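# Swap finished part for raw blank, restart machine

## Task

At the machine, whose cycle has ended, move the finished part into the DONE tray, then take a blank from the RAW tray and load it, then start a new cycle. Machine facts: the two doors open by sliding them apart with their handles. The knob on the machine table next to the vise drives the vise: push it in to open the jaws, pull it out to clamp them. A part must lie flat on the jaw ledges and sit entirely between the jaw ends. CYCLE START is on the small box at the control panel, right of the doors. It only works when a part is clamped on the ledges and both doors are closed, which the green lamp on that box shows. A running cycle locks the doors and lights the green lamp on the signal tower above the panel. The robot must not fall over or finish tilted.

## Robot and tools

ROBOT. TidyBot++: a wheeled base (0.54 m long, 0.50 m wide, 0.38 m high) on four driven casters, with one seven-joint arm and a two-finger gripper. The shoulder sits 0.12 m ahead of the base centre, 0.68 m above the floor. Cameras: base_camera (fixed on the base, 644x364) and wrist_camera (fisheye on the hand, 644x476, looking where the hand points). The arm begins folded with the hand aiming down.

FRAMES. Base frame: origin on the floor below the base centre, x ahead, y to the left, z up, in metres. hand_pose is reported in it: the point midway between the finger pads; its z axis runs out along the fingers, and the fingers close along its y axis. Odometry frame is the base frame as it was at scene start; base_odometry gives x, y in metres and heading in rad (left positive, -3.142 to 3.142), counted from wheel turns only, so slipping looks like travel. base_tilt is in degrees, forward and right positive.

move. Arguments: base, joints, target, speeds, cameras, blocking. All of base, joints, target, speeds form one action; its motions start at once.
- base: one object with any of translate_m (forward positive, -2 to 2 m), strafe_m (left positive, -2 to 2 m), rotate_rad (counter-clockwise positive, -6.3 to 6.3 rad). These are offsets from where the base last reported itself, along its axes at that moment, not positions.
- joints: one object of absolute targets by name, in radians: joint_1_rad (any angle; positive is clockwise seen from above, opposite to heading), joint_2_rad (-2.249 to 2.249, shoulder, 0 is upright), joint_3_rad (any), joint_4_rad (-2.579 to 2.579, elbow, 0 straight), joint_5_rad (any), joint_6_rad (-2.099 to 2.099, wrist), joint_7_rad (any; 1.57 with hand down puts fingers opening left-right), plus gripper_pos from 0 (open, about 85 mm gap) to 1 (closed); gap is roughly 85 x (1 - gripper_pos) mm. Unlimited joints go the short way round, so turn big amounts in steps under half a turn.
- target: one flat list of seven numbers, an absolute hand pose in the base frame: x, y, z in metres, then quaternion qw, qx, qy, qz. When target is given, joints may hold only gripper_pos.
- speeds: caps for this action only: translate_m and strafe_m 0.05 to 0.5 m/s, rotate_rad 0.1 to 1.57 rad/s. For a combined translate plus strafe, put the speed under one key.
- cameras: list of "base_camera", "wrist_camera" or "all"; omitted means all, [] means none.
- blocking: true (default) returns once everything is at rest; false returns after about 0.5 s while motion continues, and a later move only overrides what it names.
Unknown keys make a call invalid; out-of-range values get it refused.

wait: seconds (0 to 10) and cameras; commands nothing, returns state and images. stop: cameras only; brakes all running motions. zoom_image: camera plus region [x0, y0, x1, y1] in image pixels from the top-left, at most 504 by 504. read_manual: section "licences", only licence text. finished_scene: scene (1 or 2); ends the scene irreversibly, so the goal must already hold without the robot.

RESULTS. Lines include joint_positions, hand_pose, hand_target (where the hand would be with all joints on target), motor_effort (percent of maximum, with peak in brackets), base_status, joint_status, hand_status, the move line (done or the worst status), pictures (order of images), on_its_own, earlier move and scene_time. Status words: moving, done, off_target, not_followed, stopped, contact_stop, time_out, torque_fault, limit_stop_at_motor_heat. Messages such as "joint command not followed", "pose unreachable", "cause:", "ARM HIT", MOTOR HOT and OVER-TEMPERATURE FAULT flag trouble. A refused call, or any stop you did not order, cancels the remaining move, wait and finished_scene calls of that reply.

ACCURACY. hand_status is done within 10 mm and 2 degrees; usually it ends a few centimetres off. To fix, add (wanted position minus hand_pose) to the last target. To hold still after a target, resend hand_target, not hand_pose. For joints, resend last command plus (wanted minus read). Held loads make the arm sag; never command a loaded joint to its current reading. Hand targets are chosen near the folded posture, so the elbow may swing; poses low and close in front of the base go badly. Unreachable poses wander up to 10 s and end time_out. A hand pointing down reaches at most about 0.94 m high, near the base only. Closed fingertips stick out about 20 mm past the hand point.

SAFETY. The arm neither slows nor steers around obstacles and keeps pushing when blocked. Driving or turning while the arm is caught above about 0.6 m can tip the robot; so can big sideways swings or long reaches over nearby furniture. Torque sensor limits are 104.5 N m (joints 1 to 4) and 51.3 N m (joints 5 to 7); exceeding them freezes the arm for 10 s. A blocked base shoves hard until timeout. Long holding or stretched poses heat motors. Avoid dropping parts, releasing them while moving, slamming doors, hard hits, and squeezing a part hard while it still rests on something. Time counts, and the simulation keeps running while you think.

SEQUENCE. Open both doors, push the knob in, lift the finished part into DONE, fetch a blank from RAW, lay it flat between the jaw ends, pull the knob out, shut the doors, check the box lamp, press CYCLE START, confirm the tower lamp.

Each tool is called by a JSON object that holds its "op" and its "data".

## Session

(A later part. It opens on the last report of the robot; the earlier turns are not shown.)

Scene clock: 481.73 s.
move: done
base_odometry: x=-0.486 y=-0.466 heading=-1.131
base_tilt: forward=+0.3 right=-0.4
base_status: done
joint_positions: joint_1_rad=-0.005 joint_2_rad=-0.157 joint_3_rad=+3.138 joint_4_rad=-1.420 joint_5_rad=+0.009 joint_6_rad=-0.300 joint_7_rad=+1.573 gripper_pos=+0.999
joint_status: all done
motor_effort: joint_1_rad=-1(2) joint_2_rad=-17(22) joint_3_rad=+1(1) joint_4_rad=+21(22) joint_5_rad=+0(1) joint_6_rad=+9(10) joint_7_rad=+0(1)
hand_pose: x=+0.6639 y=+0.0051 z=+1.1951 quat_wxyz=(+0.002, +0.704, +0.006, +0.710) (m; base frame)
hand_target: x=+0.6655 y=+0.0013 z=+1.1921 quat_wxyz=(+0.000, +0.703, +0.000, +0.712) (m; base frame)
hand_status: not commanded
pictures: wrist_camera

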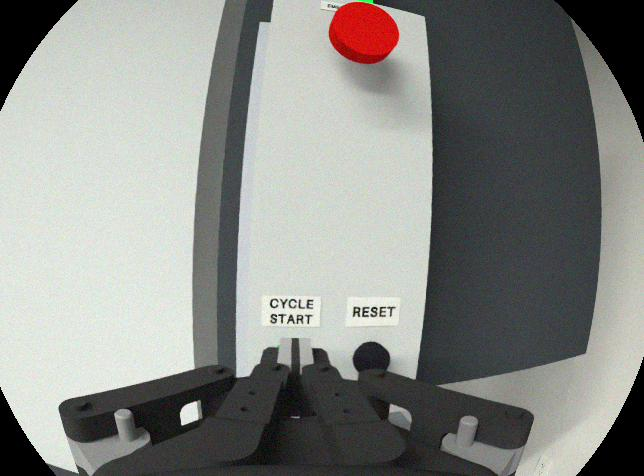

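{"op": "move", "data": {"base": {"translate_m":0.015,"strafe_m":0.002}, "joints": {"joint_6_rad":-0.305}, "cameras": ["wrist_camera"]}}

{"op": "zoom_image", "data": {"camera": "wrist_camera", "region": [200, 220, 450, 420]}}

Scene clock: 487.90 s.
move: done
base_odometry: x=-0.478 y=-0.479 heading=-1.131
base_tilt: forward=+0.2 right=-0.4
base_status: done
joint_positions: joint_1_rad=-0.005 joint_2_rad=-0.157 joint_3_rad=+3.138 joint_4_rad=-1.420 joint_5_rad=+0.009 joint_6_rad=-0.306 joint_7_rad=+1.573 gripper_pos=+0.999
joint_status: all done
motor_effort: joint_1_rad=-1(2) joint_2_rad=-17(21) joint_3_rad=+0(1) joint_4_rad=+20(22) joint_5_rad=+0(1) joint_6_rad=+9(10) joint_7_rad=+0(0)
hand_pose: x=+0.6640 y=+0.0050 z=+1.1930 quat_wxyz=(+0.002, +0.707, +0.006, +0.708) (m; base frame)
hand_target: x=+0.6655 y=+0.0013 z=+1.1843 quat_wxyz=(+0.000, +0.711, +0.000, +0.703) (m; base frame)
hand_status: not commanded
pictures: wrist_camera

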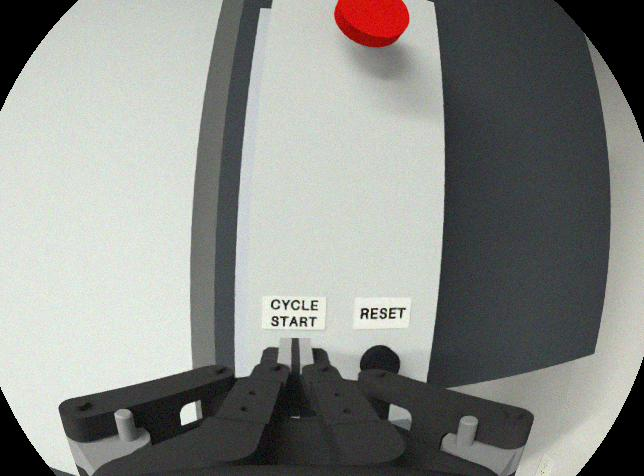

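Scaled by 2.016.

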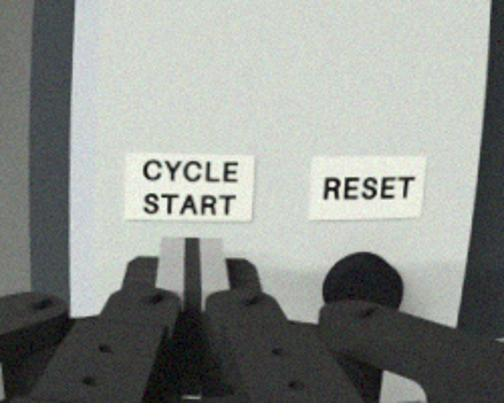

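{"op": "move", "data": {"joints": {"joint_6_rad":-0.332}, "cameras": ["wrist_camera"]}}

{"op": "zoom_image", "data": {"camera": "wrist_camera", "region": [200, 220, 450, 420]}}

Scene clock: 491.57 s.
move: done
base_odometry: x=-0.478 y=-0.479 heading=-1.131
base_tilt: forward=+0.2 right=-0.4
base_status: not commanded
joint_positions: joint_1_rad=-0.005 joint_2_rad=-0.157 joint_3_rad=+3.138 joint_4_rad=-1.420 joint_5_rad=+0.009 joint_6_rad=-0.319 joint_7_rad=+1.573 gripper_pos=+0.999
joint_status: all done
motor_effort: joint_1_rad=-1(1) joint_2_rad=-17(18) joint_3_rad=+0(1) joint_4_rad=+21(21) joint_5_rad=+0(1) joint_6_rad=+9(10) joint_7_rad=+0(0)
hand_pose: x=+0.6640 y=+0.0050 z=+1.1889 quat_wxyz=(+0.002, +0.711, +0.006, +0.703) (m; base frame)
hand_target: x=+0.6653 y=+0.0013 z=+1.1759 quat_wxyz=(+0.000, +0.721, +0.000, +0.693) (m; base frame)
hand_status: not commanded
pictures: wrist_camera

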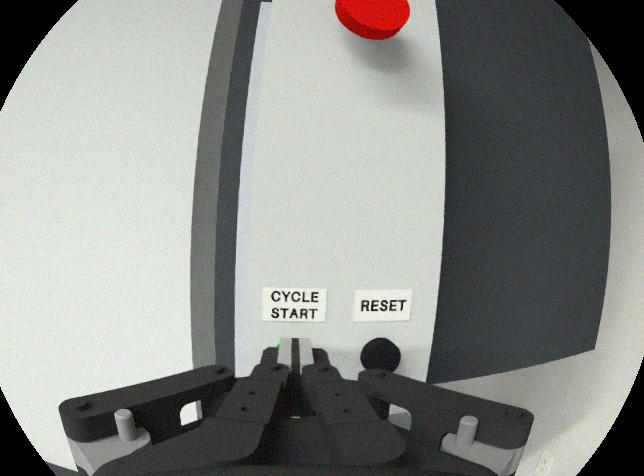

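Scaled by 2.016.

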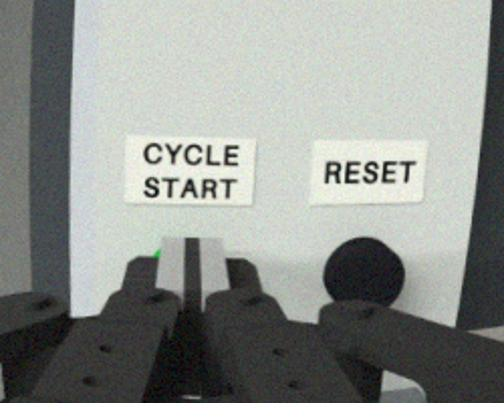

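{"op": "move", "data": {"base": {"translate_m":0.02,"strafe_m":0.003}, "speeds": {"translate_m":0.06}, "cameras": ["wrist_camera"]}}

{"op": "zoom_image", "data": {"camera": "wrist_camera", "region": [200, 220, 450, 420]}}

Scene clock: 496.83 s.
move: done
base_odometry: x=-0.467 y=-0.497 heading=-1.131
base_tilt: forward=+0.1 right=-0.4
base_status: done
joint_positions: joint_1_rad=-0.005 joint_2_rad=-0.159 joint_3_rad=+3.138 joint_4_rad=-1.420 joint_5_rad=+0.009 joint_6_rad=-0.319 joint_7_rad=+1.573 gripper_pos=+0.999
joint_status: not commanded
motor_effort: joint_1_rad=-1(2) joint_2_rad=-17(21) joint_3_rad=+0(1) joint_4_rad=+21(21) joint_5_rad=+1(1) joint_6_rad=+9(10) joint_7_rad=+0(1)
hand_pose: x=+0.6629 y=+0.0050 z=+1.1901 quat_wxyz=(+0.002, +0.711, +0.006, +0.704) (m; base frame)
hand_target: x=+0.6653 y=+0.0013 z=+1.1759 quat_wxyz=(+0.000, +0.721, +0.000, +0.693) (m; base frame)
hand_status: not commanded
pictures: wrist_camera

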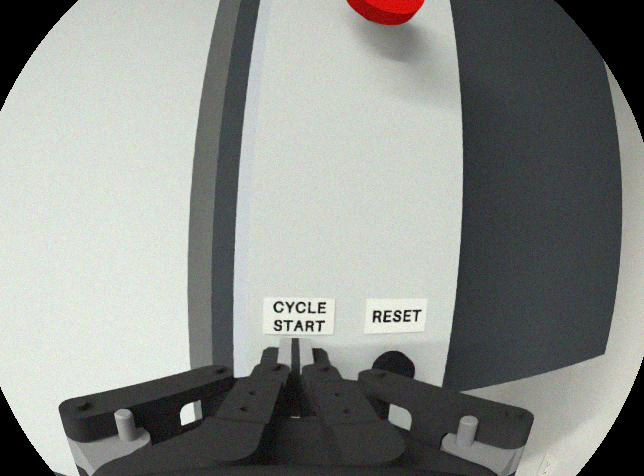

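Scaled by 2.016.

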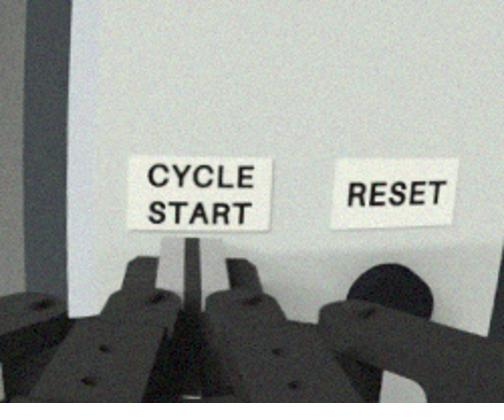

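{"op": "move", "data": {"base": {"translate_m":0.027,"strafe_m":0.001}, "joints": {"joint_6_rad":-0.345}, "speeds": {"translate_m":0.06}, "cameras": ["wrist_camera"]}}

Scene clock: 500.40 s.
move: done
base_odometry: x=-0.454 y=-0.520 heading=-1.131
base_tilt: forward=+0.1 right=-0.4
base_status: done
joint_positions: joint_1_rad=-0.003 joint_2_rad=-0.201 joint_3_rad=+3.139 joint_4_rad=-1.432 joint_5_rad=+0.009 joint_6_rad=-0.355 joint_7_rad=+1.573 gripper_pos=+0.999
joint_status: all done
motor_effort: joint_1_rad=-1(3) joint_2_rad=-8(18) joint_3_rad=+1(2) joint_4_rad=+21(25) joint_5_rad=+1(1) joint_6_rad=+12(17) joint_7_rad=+0(1)
hand_pose: x=+0.6429 y=+0.0040 z=+1.1939 quat_wxyz=(+0.003, +0.713, +0.005, +0.702) (m; base frame)
hand_target: x=+0.6651 y=+0.0013 z=+1.1719 quat_wxyz=(+0.000, +0.725, +0.000, +0.688) (m; base frame)
hand_status: not commanded
pictures: wrist_camera

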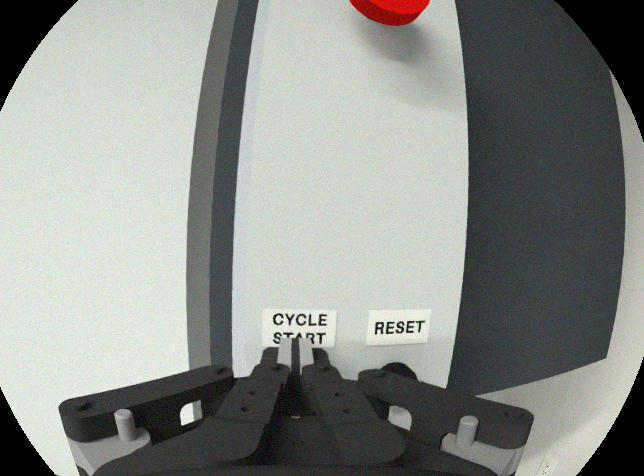

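{"op": "move", "data": {"base": {"translate_m":-0.35}, "joints": {"joint_6_rad":0.1}, "cameras": ["wrist_camera"]}}

Scene clock: 504.67 s.
move: done
base_odometry: x=-0.603 y=-0.203 heading=-1.131
base_tilt: forward=+0.1 right=-0.5
base_status: done
joint_positions: joint_1_rad=-0.002 joint_2_rad=-0.169 joint_3_rad=+3.139 joint_4_rad=-1.429 joint_5_rad=+0.009 joint_6_rad=+0.073 joint_7_rad=+1.573 gripper_pos=+0.999
joint_status: all done
motor_effort: joint_1_rad=-1(4) joint_2_rad=-16(23) joint_3_rad=+0(4) joint_4_rad=+20(22) joint_5_rad=+1(1) joint_6_rad=+9(11) joint_7_rad=+0(1)
hand_pose: x=+0.6364 y=+0.0043 z=+1.3088 quat_wxyz=(+0.002, +0.560, +0.005, +0.829) (m; base frame)
hand_target: x=+0.6418 y=+0.0013 z=+1.3073 quat_wxyz=(+0.000, +0.556, +0.000, +0.832) (m; base frame)
hand_status: not commanded
pictures: wrist_camera

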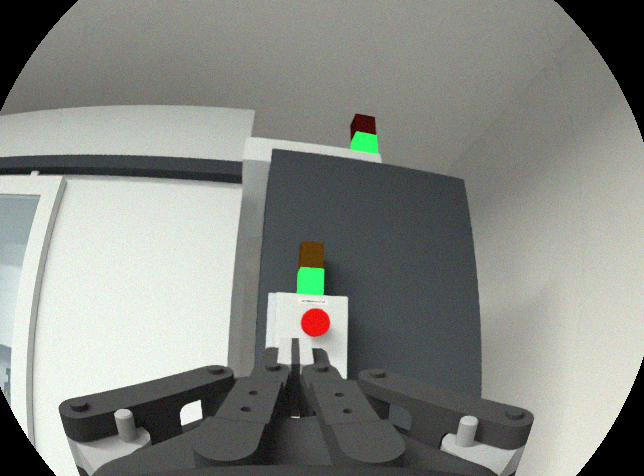

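{"op": "finished_scene", "data": {"scene": 2}}

The scene is finished: the task was done.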